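# Pull the peg out of its block, both on the table

## Task

Draw the peg completely free of the block it sits in, so that afterwards the peg and the block both rest on the table.

## Robot and tools

ROBOT. Two six-joint arms, left_arm and right_arm, face each other across the table, each with a parallel gripper. Scene frame: origin roughly between the two bases, +z up, table surface at z = +0.020 m. left_arm's base is on the +y side at about (-0.009, +0.462, +0.039) m and right_arm's at about (-0.021, -0.457, +0.039) m. Arm names do not match image left/right. Reported hand positions and orientations can be off by a few centimetres, more when the arm is stretched far.

JOINT ORDER per arm: waist (joint_0), shoulder (joint_1), elbow (joint_2), wrist pitch (joint_3), wrist yaw (joint_4), wrist roll (joint_5). Stated ranges in rad: waist -3.054..3.054, shoulder 0.000..3.142, elbow 0.000..2.356, wrist pitch -1.571..1.571, wrist yaw -1.571..1.571, wrist roll -3.142..3.142. The true ends may differ by up to 0.028 rad.

GRIPPER. Fingers point along the gripper's +x and close along its y. end_effector_position is the point between the fingers, 3 to 4 cm short of the tips; only the outer 1.5 cm of each pad is flat.

ROW FORMAT (shared by execute_actions and move). One row is a single flat list of 14 numbers, each in [-1, 1], covering both arms even if one stays still: left_arm's six joint numbers then its opening, then right_arm's six joints then its opening. Joint numbers are offsets, not poses: they are added to the Joint targets as they stand when the action (or move) begins, not to the previous row. Scale: 1.0 equals 2.055 rad for waist, shoulder and elbow, and 4.263 rad for the three wrist joints. Sending the same offset twice moves the joint twice. A 0 keeps the arm at its current Joint targets. The opening is absolute, not an offset: +1 fully open, -1 fully closed; empty fingers touch at about -0.78. To leave a gripper unchanged, resend its current command (a 0 means half-closed, not 'no change'). Closing fully from open takes at least about 0.6 s.

execute_actions: argument actions is a list of actions; each action is a list of 1 to 15 rows, one row per 1/30 s step; a short action repeats its final row to fill 15 steps. An empty actions list just reports state and images. cameras picks images: omitted, null or ["all"] gives all, [] gives none; an unknown name invalidates the call. An action that would take any joint more than 0.028 rad beyond its range is rejected for both arms; if the first action fails, the whole call is rejected.

move: target is one 14-number row or a list of up to 15 rows; every row is an offset from the same starting Joint targets. All joints travel together, so the hand follows a curve and does not avoid obstacles or the other arm. speed (rad/s, 0.01 to 7, default 0.5) caps the fastest joint; one number or one per target. blend (rad) rounds corners between listed targets. opening_speed (per second on the -1..+1 scale, at least 0.2) ramps the gripper. blocking=false returns after about 0.5 s while the move continues. The result adds a move: line such as done, off_target (rested more than 0.03 rad from target), moving, held or fault, and limits=held if steps were withheld. done does not mean no contact.

wait: seconds 0 to 10; arms keep their last command. stop: brakes a running move. zoom_image: camera (cam_head_left, cam_head_right, cam_high, cam_low) and region [x0, y0, x1, y1] in pixels, at most 504 by 504, origin top-left; images are 896x504. show_instructions shows the reference pages; read_manual gives licence text; finished_scene (scene 1, optional) ends the scene for good.

RESULTS. Per arm: end_effector_position (m), end_effector_quat_wxyz, velocities (omitted when Joint velocities reads within noise). Joint positions and Joint velocities list the six joints then the finger-pad gap (0.080 m fully open). Joint targets is the base for your next offsets. Tool commands shows current gripper commands. grip_measured uses the opening scale; grip_effort_n is motor effort in newtons, negative when closing, and does not directly give pad force. Joint torques and External joint torques follow joint order; positive means toward larger angles. Messages to watch: joint sent to its limit, joint command not followed (clearance check altered targets), blocked, MOTOR HOT, TORQUE FAULT, OVER-TEMPERATURE FAULT.

MOTION LIMITS. Each step a target can lead the measured angle by at most 0.368 rad (first three joints) or 0.763 rad (wrist joints), and targets putting the hand over 70 mm from where it is are scaled back, so big offsets may need several actions. If an arm is pushed away or pressing, command its targets back beyond its measured positions.

GRASPING. On first contact note grip_measured and command about 0.08 below it for a firm hold; less for lighter. Readings may be off by about 2 mm.

AVOID. Dropping or releasing moving parts, fast impacts, hard pushes, the two arms hitting or gripping each other (can end the scene), and anything leaving the table. Contact torque limits (N m): waist 18.2, shoulder 22.5, elbow 22.4, wrist pitch 5.92, wrist yaw 5.9, wrist roll 5.54; reaching one halts that arm for 10 s. Long holding or straining heats motors; at 95 °C the arm is stopped. Loose objects may occasionally get nudged.

Each tool is called after "Emit:" as name(argument=value, ...), one argument or row to a line, values as JSON.

Reference images:

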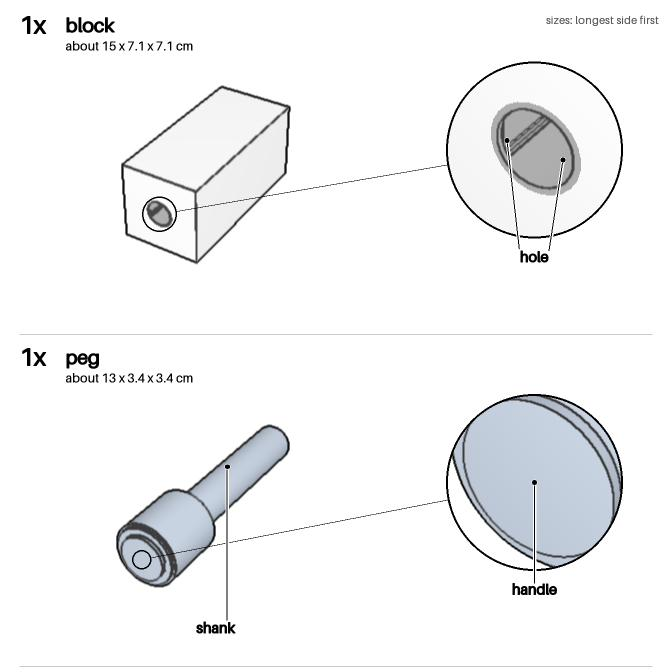

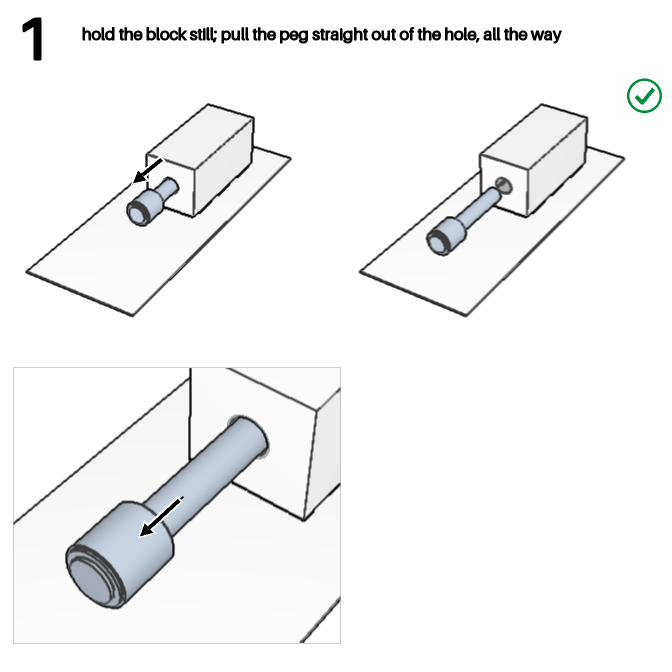

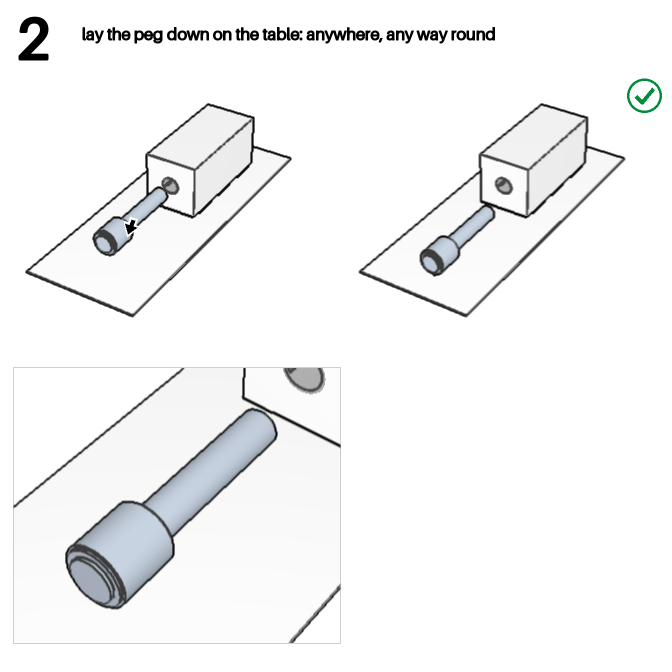

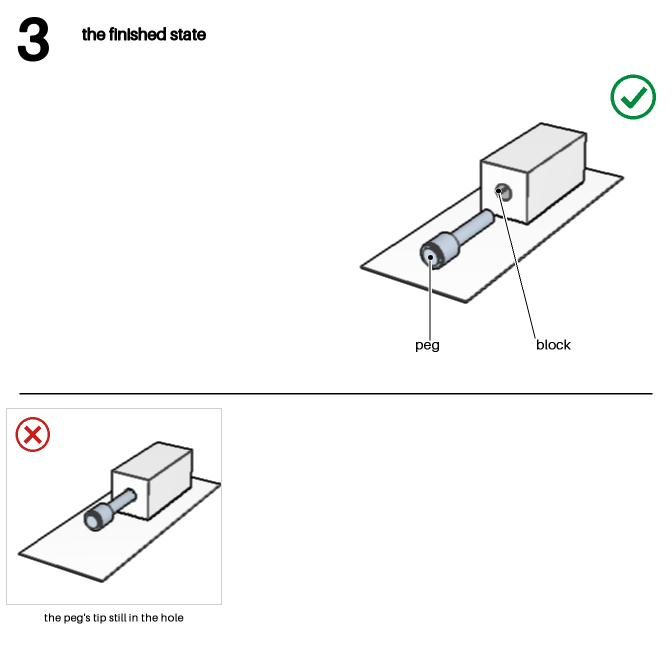

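## Session

Emit:
execute_actions(
  actions=[],
)

Scene clock: 0.00 s.
left_arm: end_effector_position=(+0.3161, +0.2501, +0.1595) grip_measured=+1.000 grip_effort_n=n/a end_effector_quat_wxyz=(+0.689, +0.397, +0.269, -0.544) | right_arm: end_effector_position=(+0.1770, -0.3676, +0.2336) grip_measured=+1.000 grip_effort_n=n/a end_effector_quat_wxyz=(+0.988, +0.144, +0.049, -0.019)
Joint positions: left_arm=[1.144 1.636 1.127 -0.539 0.387 1.018 0.08] | right_arm=[-0.465 0.485 0.239 0.02 1.101 0.491 0.08]
Joint velocities: within noise
Joint torques (N m): no reading
External joint torques (N m): no reading
Motor temperatures (°C): left_arm=[27 27 27 29 32 32] | right_arm=[30 29 28 28 29 32]
Heat: left arm: hottest wrist yaw 32 °C (+0.0 °C/min); right arm: hottest wrist roll 32 °C (+0.0 °C/min).
Joint targets: left_arm=[1.144 1.635 1.129 -0.537 0.388 1.018] | right_arm=[-0.465 0.484 0.241 0.022 1.102 0.491]
Tool commands: left_gripper/opening=+1.0 right_gripper/opening=+1.0

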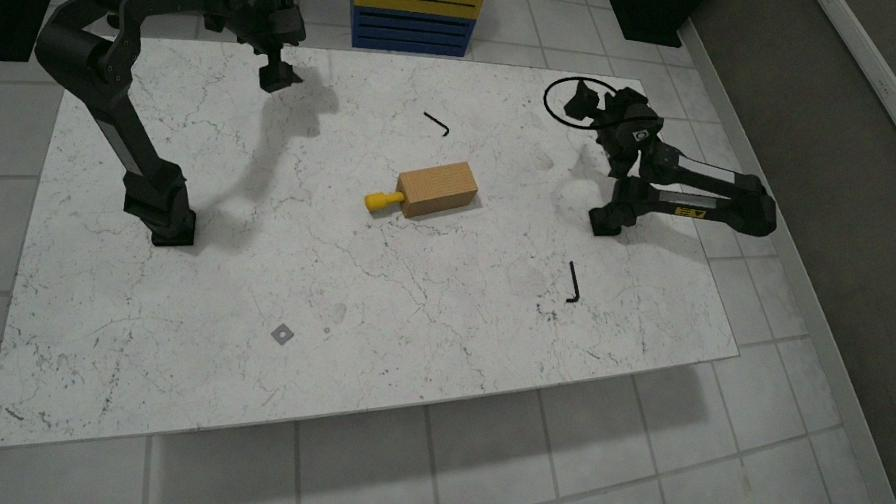

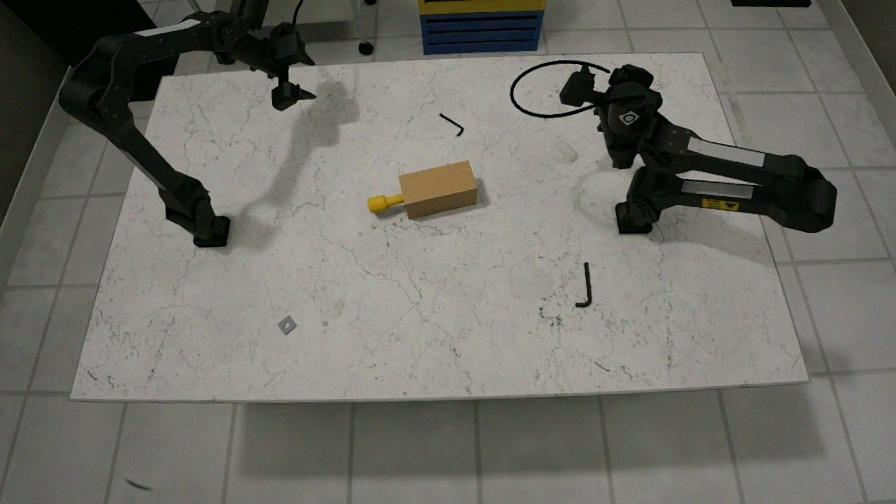

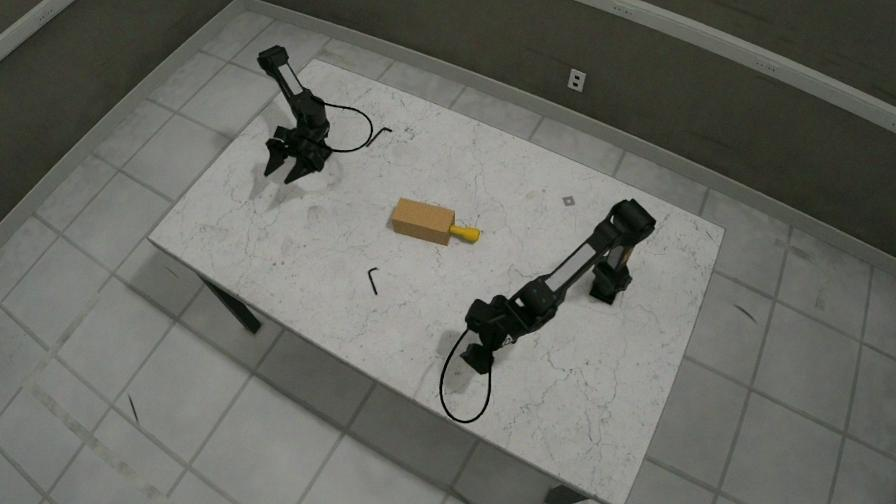

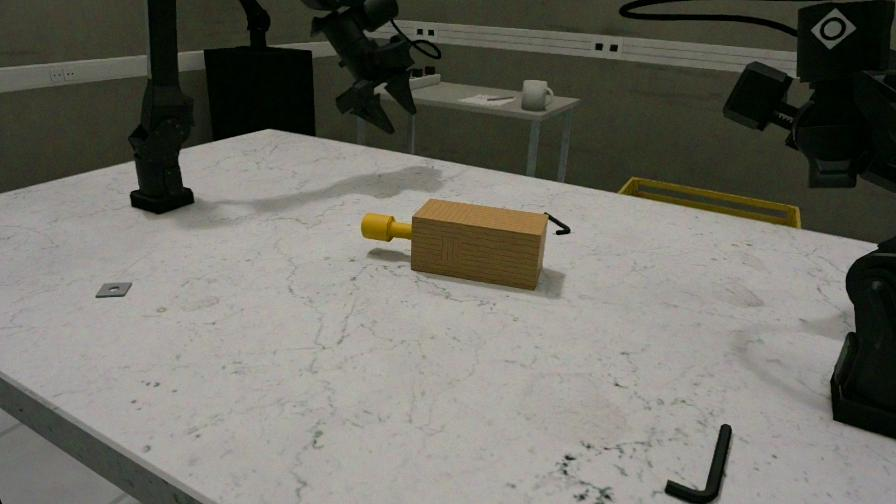

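Emit:
move(
  target=[-0.48,-0.0185,-0.0015,-0.0091,-0.091,-0.2388,1,0.1226,0.866,0.93,-0.3476,-0.2585,0.5205,1],
  speed=1,
)

Emit:
zoom_image(
  camera="cam_head_right",
  region=[330, 120, 530, 240],
)

Emit:
zoom_image(
  camera="cam_high",
  region=[350, 150, 550, 270],
)

Emit:
zoom_image(
  camera="cam_low",
  region=[330, 120, 580, 300],
)

Scene clock: 26.87 s.
left_arm: end_effector_position=(+0.0515, +0.0845, +0.1549) grip_measured=+1.000 grip_effort_n=-0.2 end_effector_quat_wxyz=(+0.655, +0.329, +0.384, -0.562) | right_arm: end_effector_position=(+0.0947, -0.0405, +0.1770) grip_measured=+1.000 grip_effort_n=-0.7 end_effector_quat_wxyz=(+0.583, +0.449, +0.561, -0.378)
Joint positions: left_arm=[0.165 1.612 1.127 -0.576 0.005 0.006 0.08] | right_arm=[-0.231 2.146 2.025 -1.367 0.066 2.571 0.08]
Joint velocities: within noise
Joint torques (N m): left_arm=[-0.23 -8.04 6.9 0.87 -0.14 -0.05] | right_arm=[-0.18 -10.11 4.41 0.6 0.26 -0.21]
External joint torques (N m): left_arm=[-0.16 -1.46 0.61 -0.24 -0.16 -0.06] | right_arm=[-0.13 -0.35 -1.22 0.23 0.18 -0.21]
Motor temperatures (°C): left_arm=[27 33 29 30 32 32] | right_arm=[30 30 32 31 29 32]
Heat: left arm: hottest shoulder 33 °C (+13.4 °C/min); right arm: hottest elbow 32 °C (+8.9 °C/min).
Joint targets: left_arm=[0.161 1.597 1.126 -0.576 0.001 0.003] | right_arm=[-0.232 2.136 2.023 -1.363 0.070 2.566]
move: held (right_arm; a check stopped the path); limits=held; right_arm: the wrist roll is farthest, 0.139 rad from its target
joint command not followed: on one or more control steps a check withheld the commanded joint targets of the right arm, and it was not sent them on those steps.
cause: the commanded joint targets, or the way to them, would bring a part of the robot too close to another arm (a part of this arm just beyond the wrist pitch and a part of the left arm just beyond the wrist pitch).

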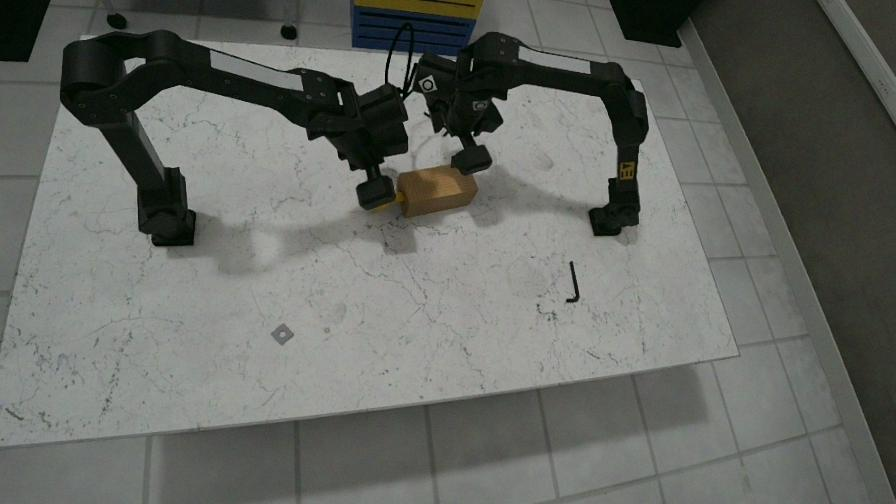

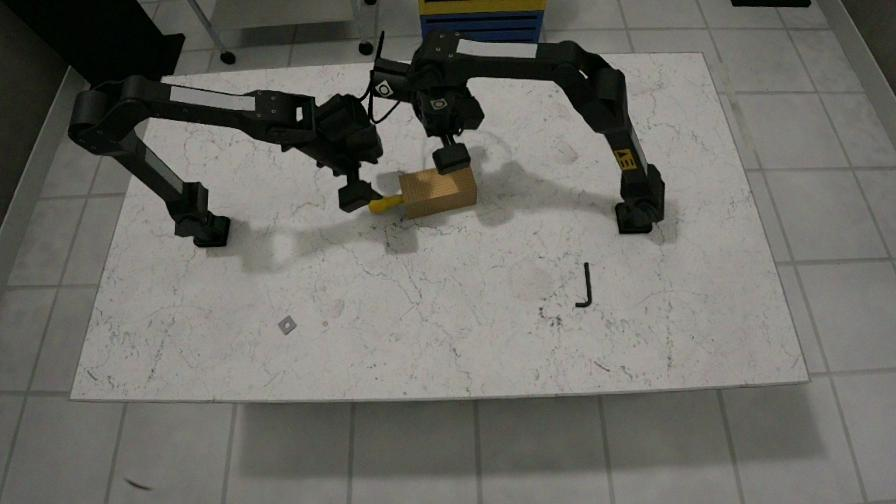

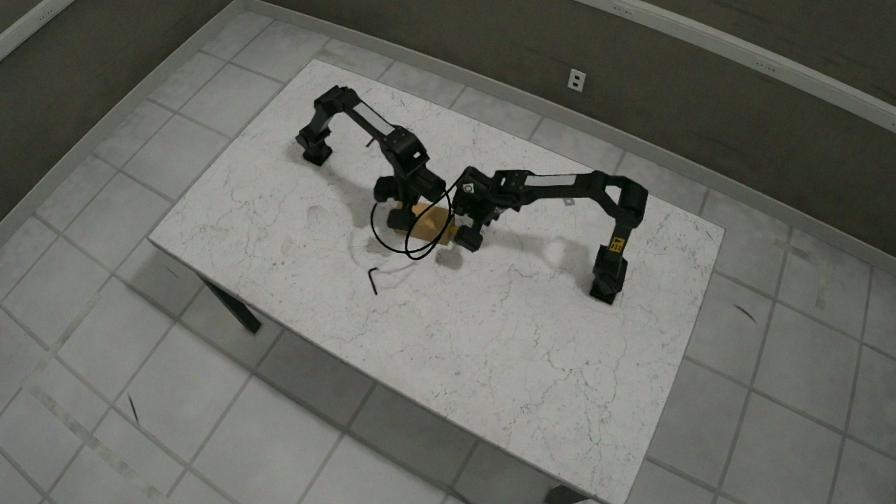

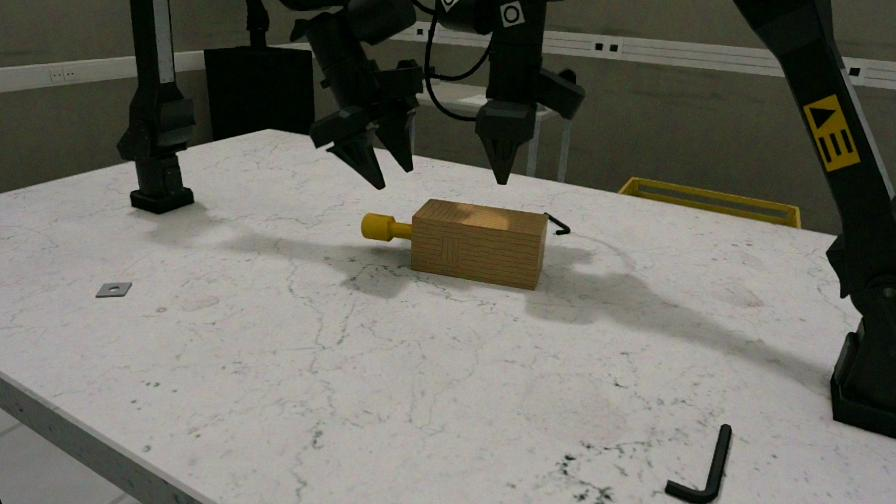

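Scaled by 2.520.

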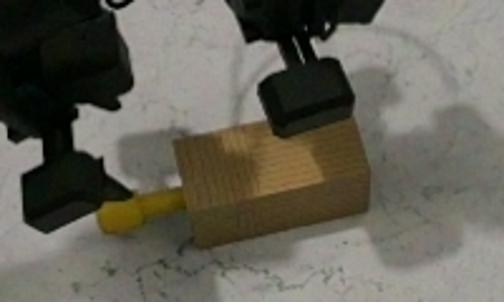

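Scaled by 2.520.

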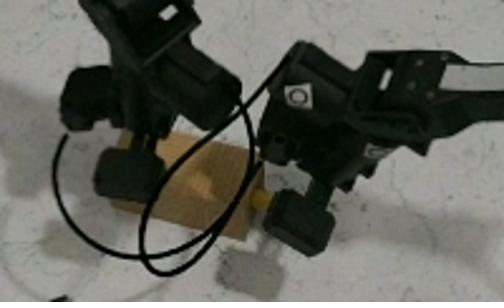

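Scaled by 2.016.

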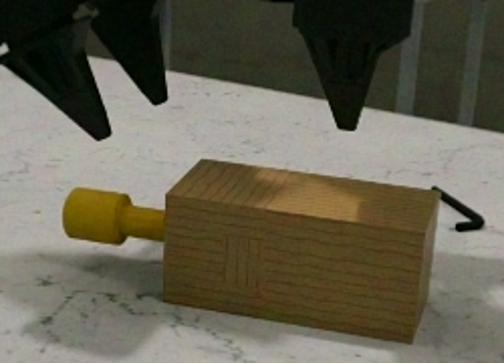

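Emit:
zoom_image(
  camera="cam_head_left",
  region=[340, 140, 440, 230],
)

Emit:
zoom_image(
  camera="cam_head_right",
  region=[320, 140, 420, 230],
)

Emit:
zoom_image(
  camera="cam_high",
  region=[430, 180, 520, 270],
)

Scaled by 5.040.

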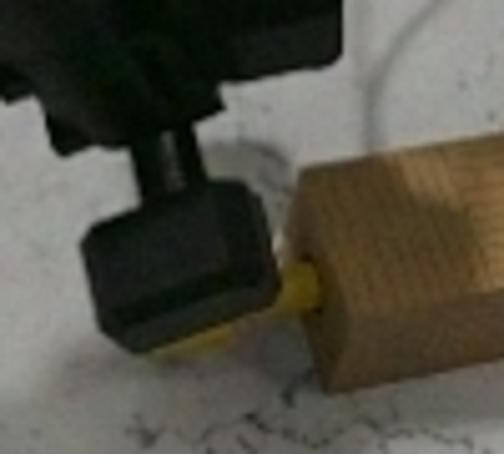

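Scaled by 5.040.

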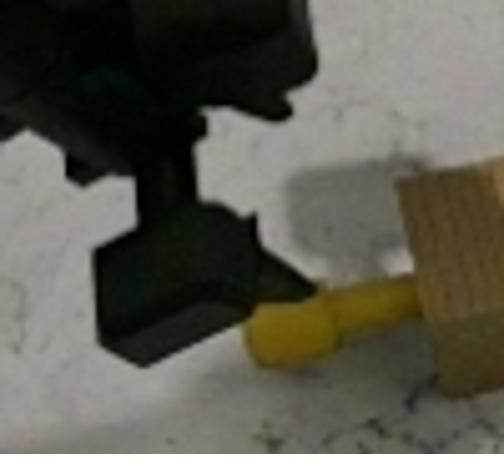

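Scaled by 5.600.

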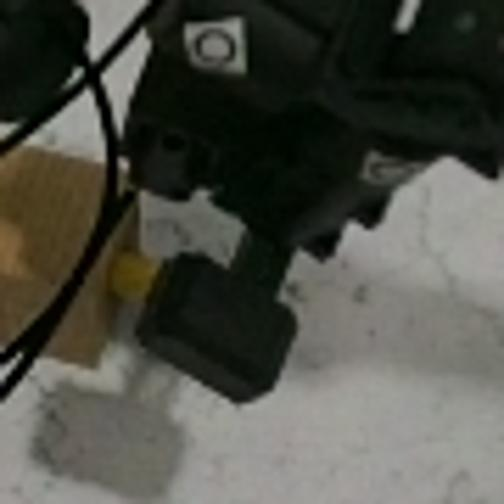

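Emit:
move(
  target=[-0.035,0.0092,-0.0715,0.0385,-0.0115,-0.0202,1,-0.0204,-0.2273,-0.3956,0.1703,-0.0704,-0.7,1],
  speed=1.3,
)

Emit:
zoom_image(
  camera="cam_head_left",
  region=[340, 120, 500, 240],
)

Emit:
zoom_image(
  camera="cam_head_right",
  region=[330, 120, 490, 240],
)

Emit:
zoom_image(
  camera="cam_high",
  region=[370, 160, 530, 280],
)

Emit:
zoom_image(
  camera="cam_low",
  region=[330, 120, 580, 300],
)

Scene clock: 57.73 s.
left_arm: end_effector_position=(+0.0302, +0.0886, +0.1239) grip_measured=+1.000 grip_effort_n=0.2 end_effector_quat_wxyz=(+0.666, +0.317, +0.381, -0.557) | right_arm: end_effector_position=(+0.0584, -0.0724, +0.1560) grip_measured=+1.000 grip_effort_n=-4.0 end_effector_quat_wxyz=(+0.552, -0.387, +0.326, +0.662)
Joint positions: left_arm=[0.09 1.611 0.987 -0.415 -0.045 -0.08 0.08] | right_arm=[-0.272 1.684 1.216 -0.642 -0.226 -0.414 0.08]
Joint velocities: within noise
Joint torques (N m): left_arm=[-0.1 -5.78 5.81 1.05 -0.16 -0.08] | right_arm=[-0.19 -8.02 4.42 1.42 -0.27 -0.21]
External joint torques (N m): left_arm=[-0.11 0.66 -0.32 -0.1 -0.12 -0.08] | right_arm=[-0.18 -1.05 -1.66 0.43 -0.13 -0.21]
Motor temperatures (°C): left_arm=[27 34 30 32 32 32] | right_arm=[30 40 32 30 29 32]
Heat: left arm: hottest shoulder 34 °C (+7.3 °C/min); right arm: hottest shoulder 40 °C (+11.4 °C/min).
Joint targets: left_arm=[0.089 1.616 0.979 -0.412 -0.048 -0.083] | right_arm=[-0.275 1.669 1.210 -0.638 -0.230 -0.418]
move: done

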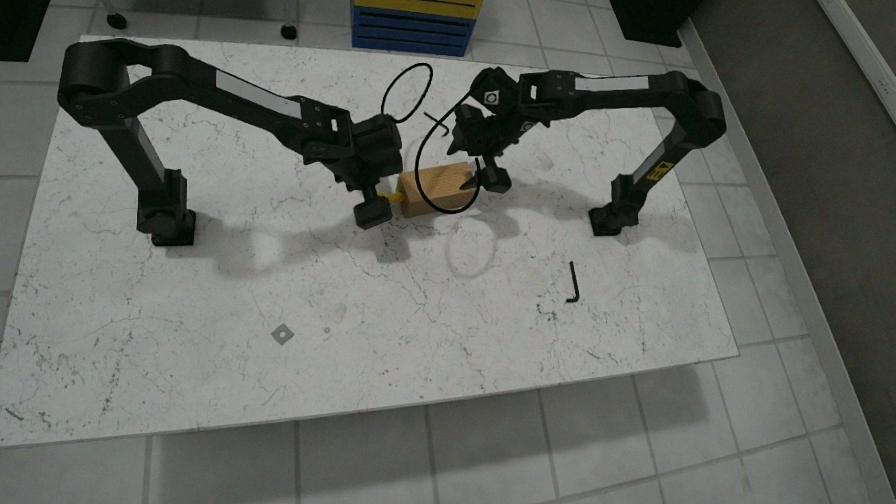

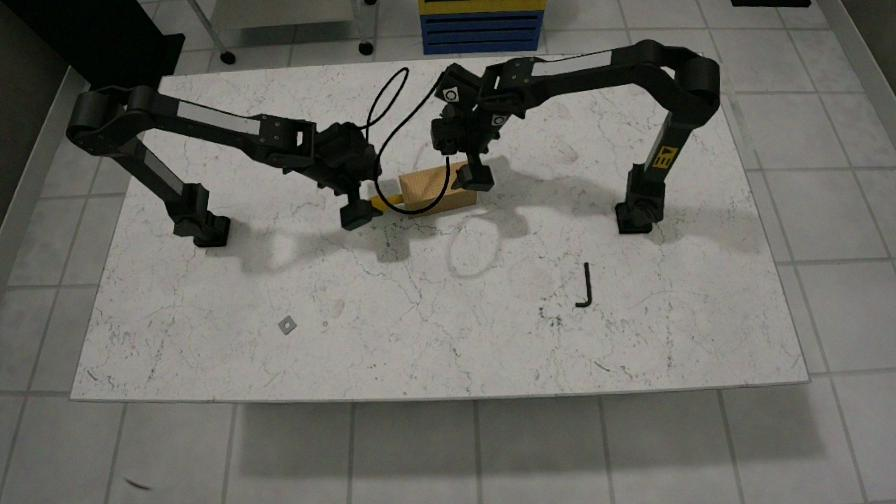

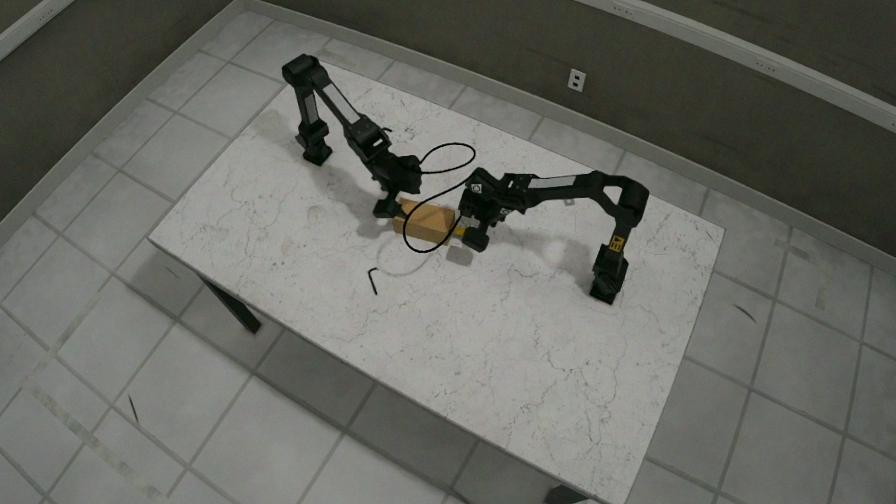

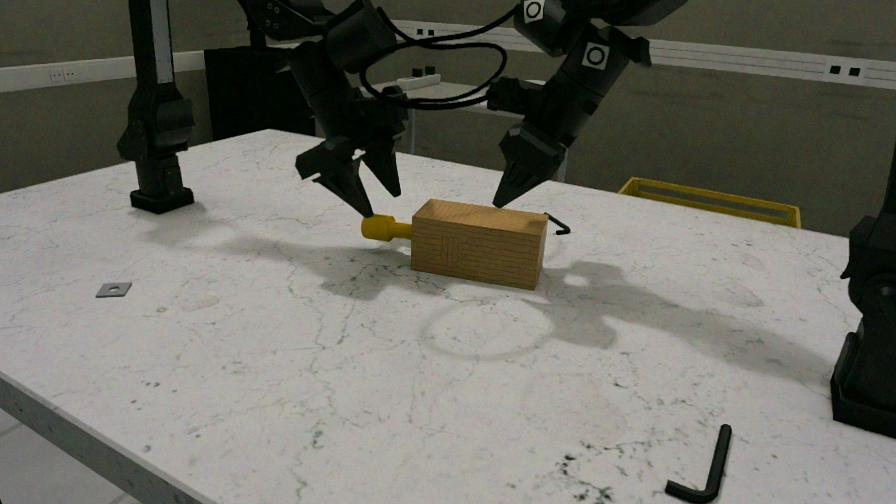

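Scaled by 3.150.

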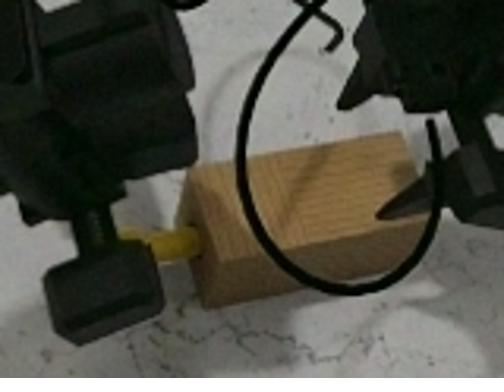

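Scaled by 3.150.

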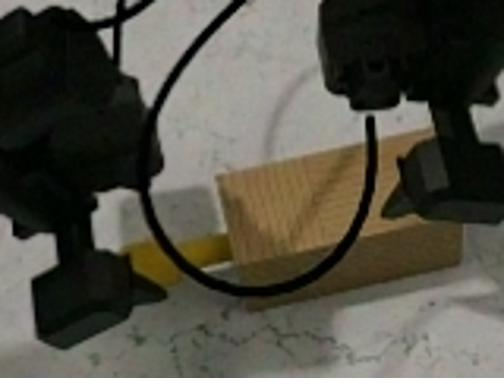

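Scaled by 3.150.

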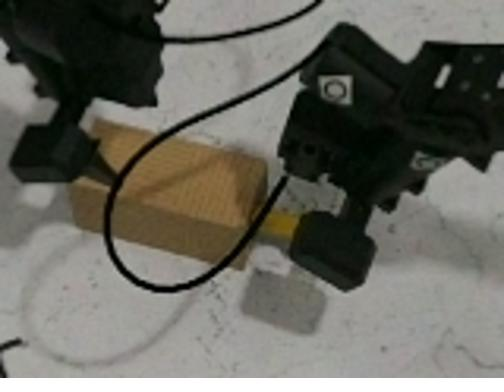

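Scaled by 2.016.

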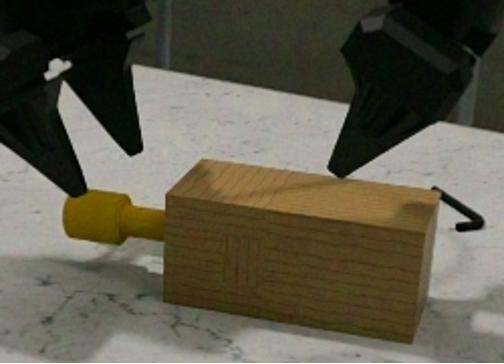

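Emit:
move(
  target=[0,0.0399,-0.0491,0.0429,0,0,1,0,0,0,0,0,0,1],
  speed=0.25,
)

Emit:
zoom_image(
  camera="cam_low",
  region=[330, 150, 480, 270],
)

Emit:
zoom_image(
  camera="cam_head_right",
  region=[330, 150, 450, 240],
)

Scene clock: 67.23 s.
left_arm: end_effector_position=(+0.0302, +0.0878, +0.0837) grip_measured=+1.000 grip_effort_n=0.2 end_effector_quat_wxyz=(+0.667, +0.315, +0.379, -0.559) | right_arm: end_effector_position=(+0.0584, -0.0723, +0.1560) grip_measured=+1.000 grip_effort_n=-4.0 end_effector_quat_wxyz=(+0.553, -0.387, +0.326, +0.663)
Joint positions: left_arm=[0.09 1.686 0.886 -0.232 -0.045 -0.08 0.08] | right_arm=[-0.272 1.684 1.216 -0.641 -0.226 -0.414 0.08]
Joint velocities: within noise
Joint torques (N m): left_arm=[-0.01 -5.02 5.37 1.09 -0.18 -0.09] | right_arm=[-0.26 -8.07 4.37 1.41 -0.27 -0.19]
External joint torques (N m): left_arm=[-0.03 1.52 -0.3 -0.05 -0.14 -0.09] | right_arm=[-0.21 -1.06 -1.76 0.4 -0.13 -0.19]
Motor temperatures (°C): left_arm=[27 34 30 33 32 32] | right_arm=[30 43 32 31 29 32]
Heat: left arm: hottest shoulder 34 °C (+4.1 °C/min); right arm: hottest shoulder 43 °C (+14.2 °C/min).
Joint targets: left_arm=[0.089 1.698 0.878 -0.229 -0.048 -0.083] | right_arm=[-0.275 1.669 1.210 -0.637 -0.230 -0.418]
move: done

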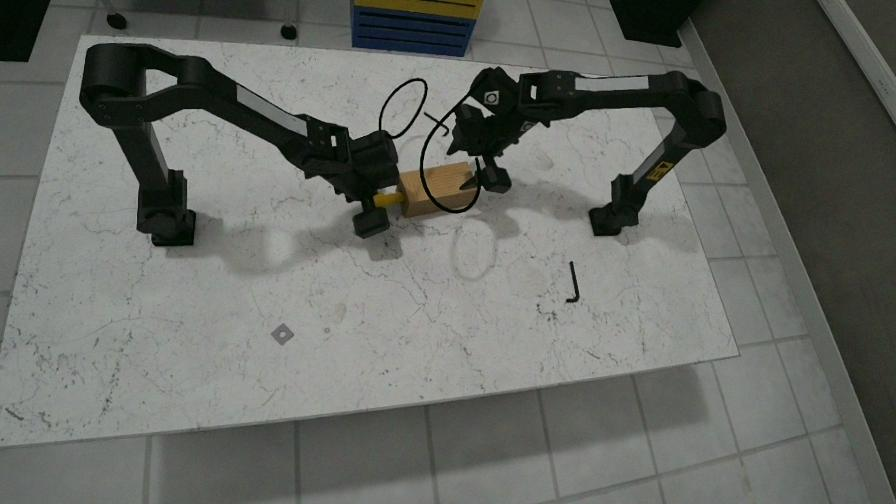

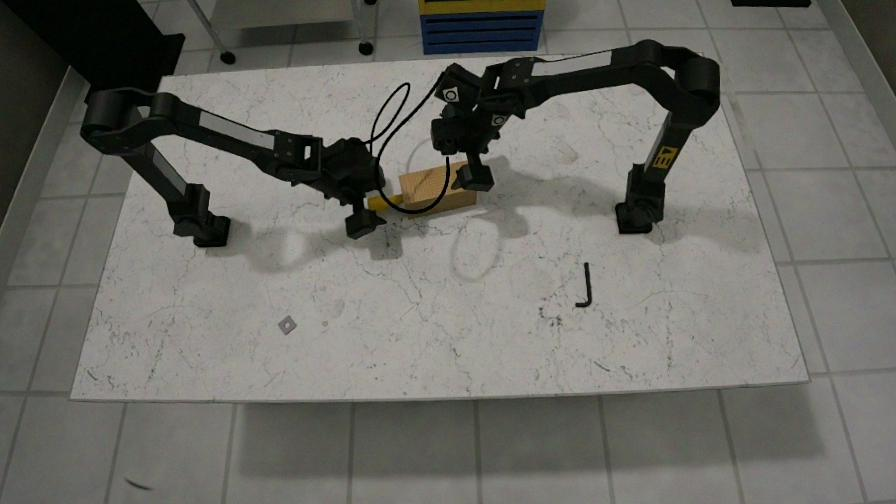

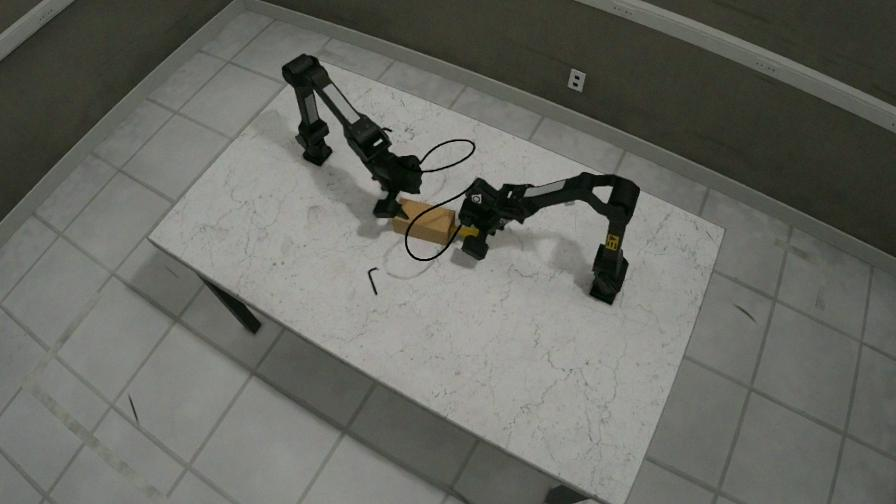

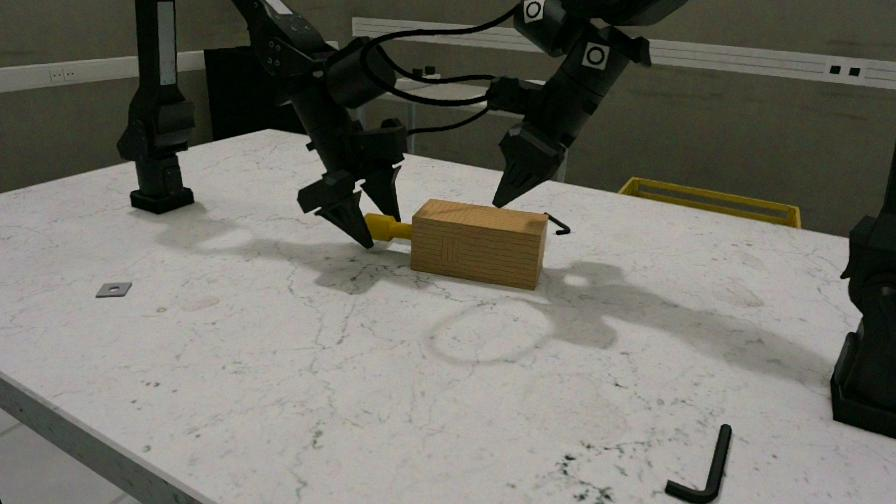

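Scaled by 3.360.

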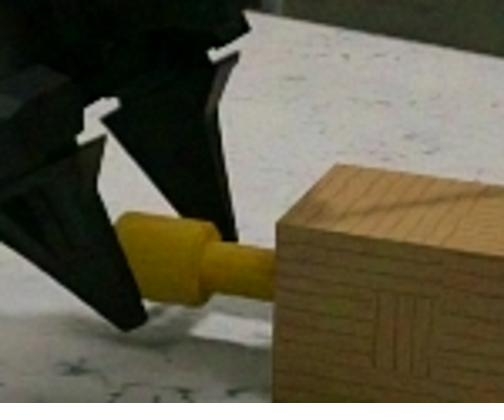

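Scaled by 4.200.

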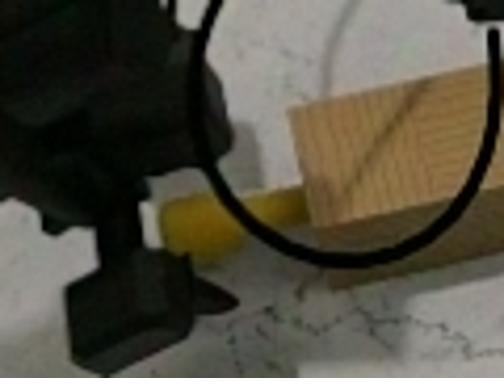

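Emit:
move(
  target=[0,0,0,0,0,0,0.3,0,0,0,0,0,0,1],
  opening_speed=1,
)

Emit:
zoom_image(
  camera="cam_low",
  region=[340, 190, 420, 260],
)

Emit:
zoom_image(
  camera="cam_head_right",
  region=[340, 170, 420, 240],
)

Emit:
zoom_image(
  camera="cam_head_left",
  region=[340, 170, 420, 240],
)

Scene clock: 71.80 s.
left_arm: end_effector_position=(+0.0302, +0.0877, +0.0837) grip_measured=+0.304 grip_effort_n=-16.5 end_effector_quat_wxyz=(+0.667, +0.315, +0.379, -0.559) | right_arm: end_effector_position=(+0.0584, -0.0723, +0.1560) grip_measured=+1.000 grip_effort_n=-4.0 end_effector_quat_wxyz=(+0.553, -0.387, +0.326, +0.663)
Joint positions: left_arm=[0.09 1.686 0.886 -0.231 -0.045 -0.08 0.049] | right_arm=[-0.272 1.684 1.216 -0.641 -0.226 -0.414 0.08]
Joint velocities: within noise
Joint torques (N m): left_arm=[-0.13 -4.97 5.4 1.08 -0.17 -0.09] | right_arm=[-0.21 -7.99 4.44 1.41 -0.27 -0.2]
External joint torques (N m): left_arm=[-0.13 1.59 -0.31 -0.07 -0.14 -0.09] | right_arm=[-0.28 -0.98 -1.7 0.4 -0.12 -0.2]
Motor temperatures (°C): left_arm=[27 34 30 33 32 32] | right_arm=[30 44 32 32 29 32]
Heat: left arm: hottest shoulder 34 °C (+3.0 °C/min); right arm: hottest shoulder 44 °C (+15.1 °C/min).
Joint targets: left_arm=[0.089 1.698 0.878 -0.229 -0.048 -0.083] | right_arm=[-0.275 1.669 1.210 -0.637 -0.230 -0.418]
move: done

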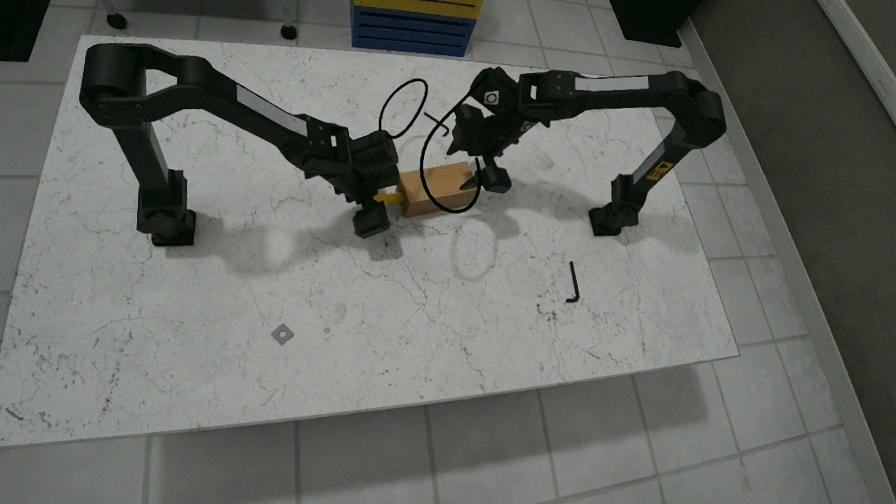

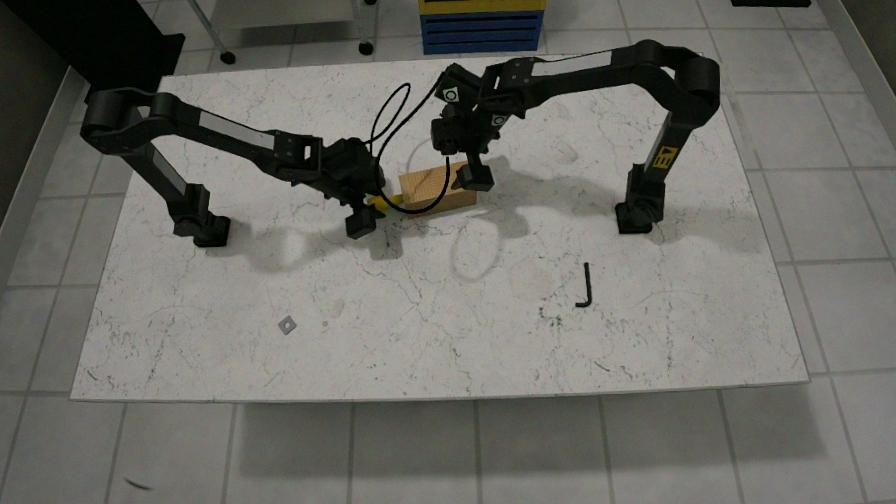

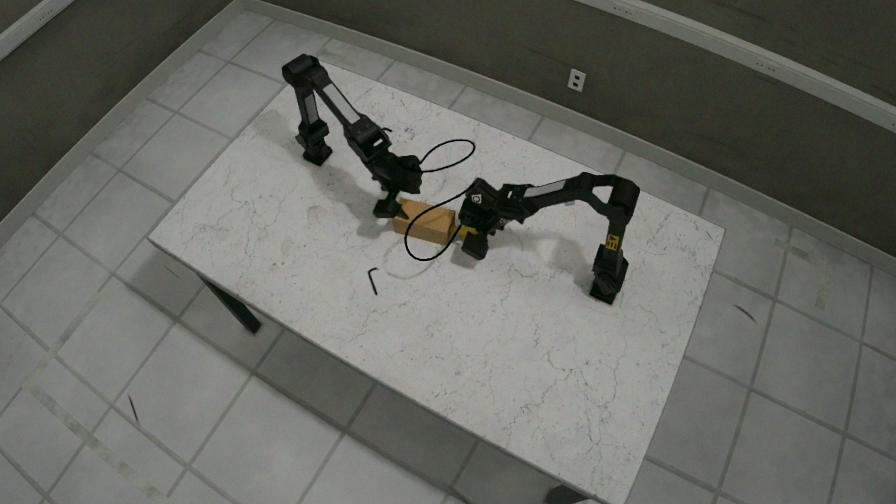

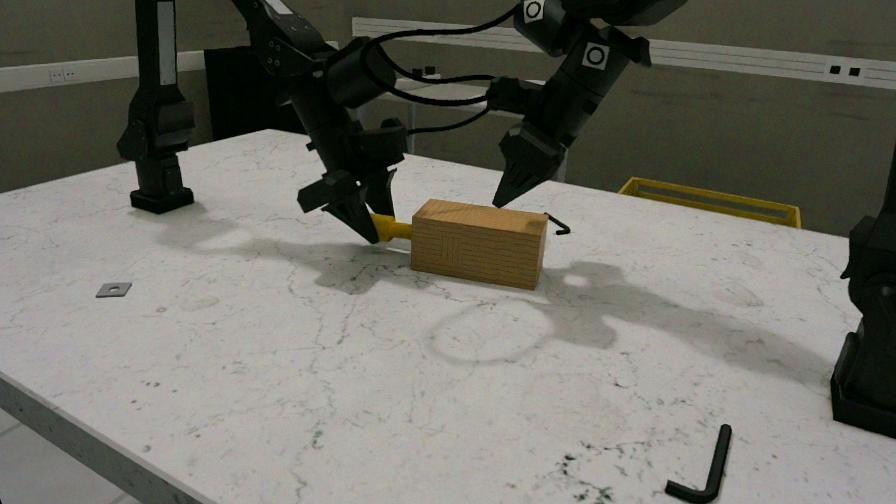

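Scaled by 6.300.

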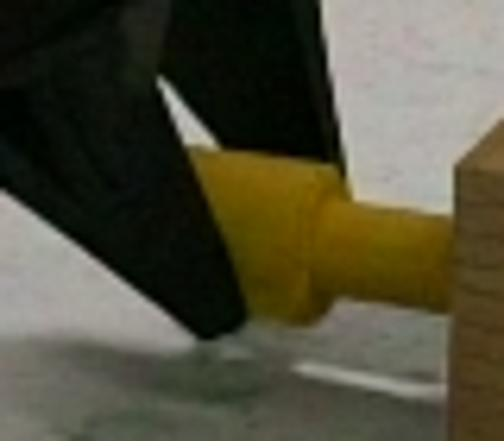

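Scaled by 6.300.

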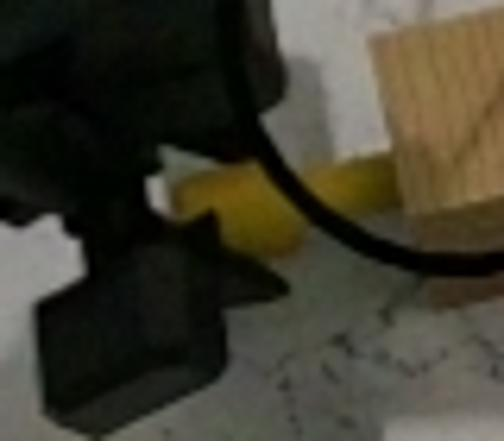

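Scaled by 6.300.

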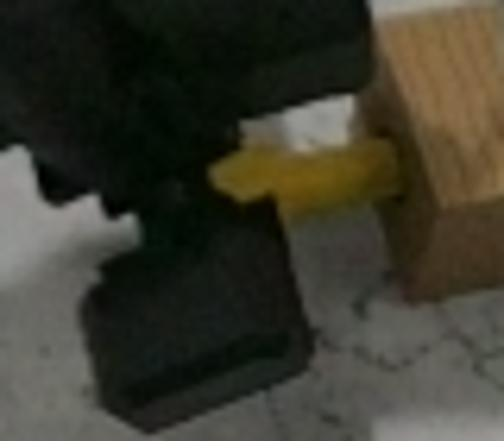

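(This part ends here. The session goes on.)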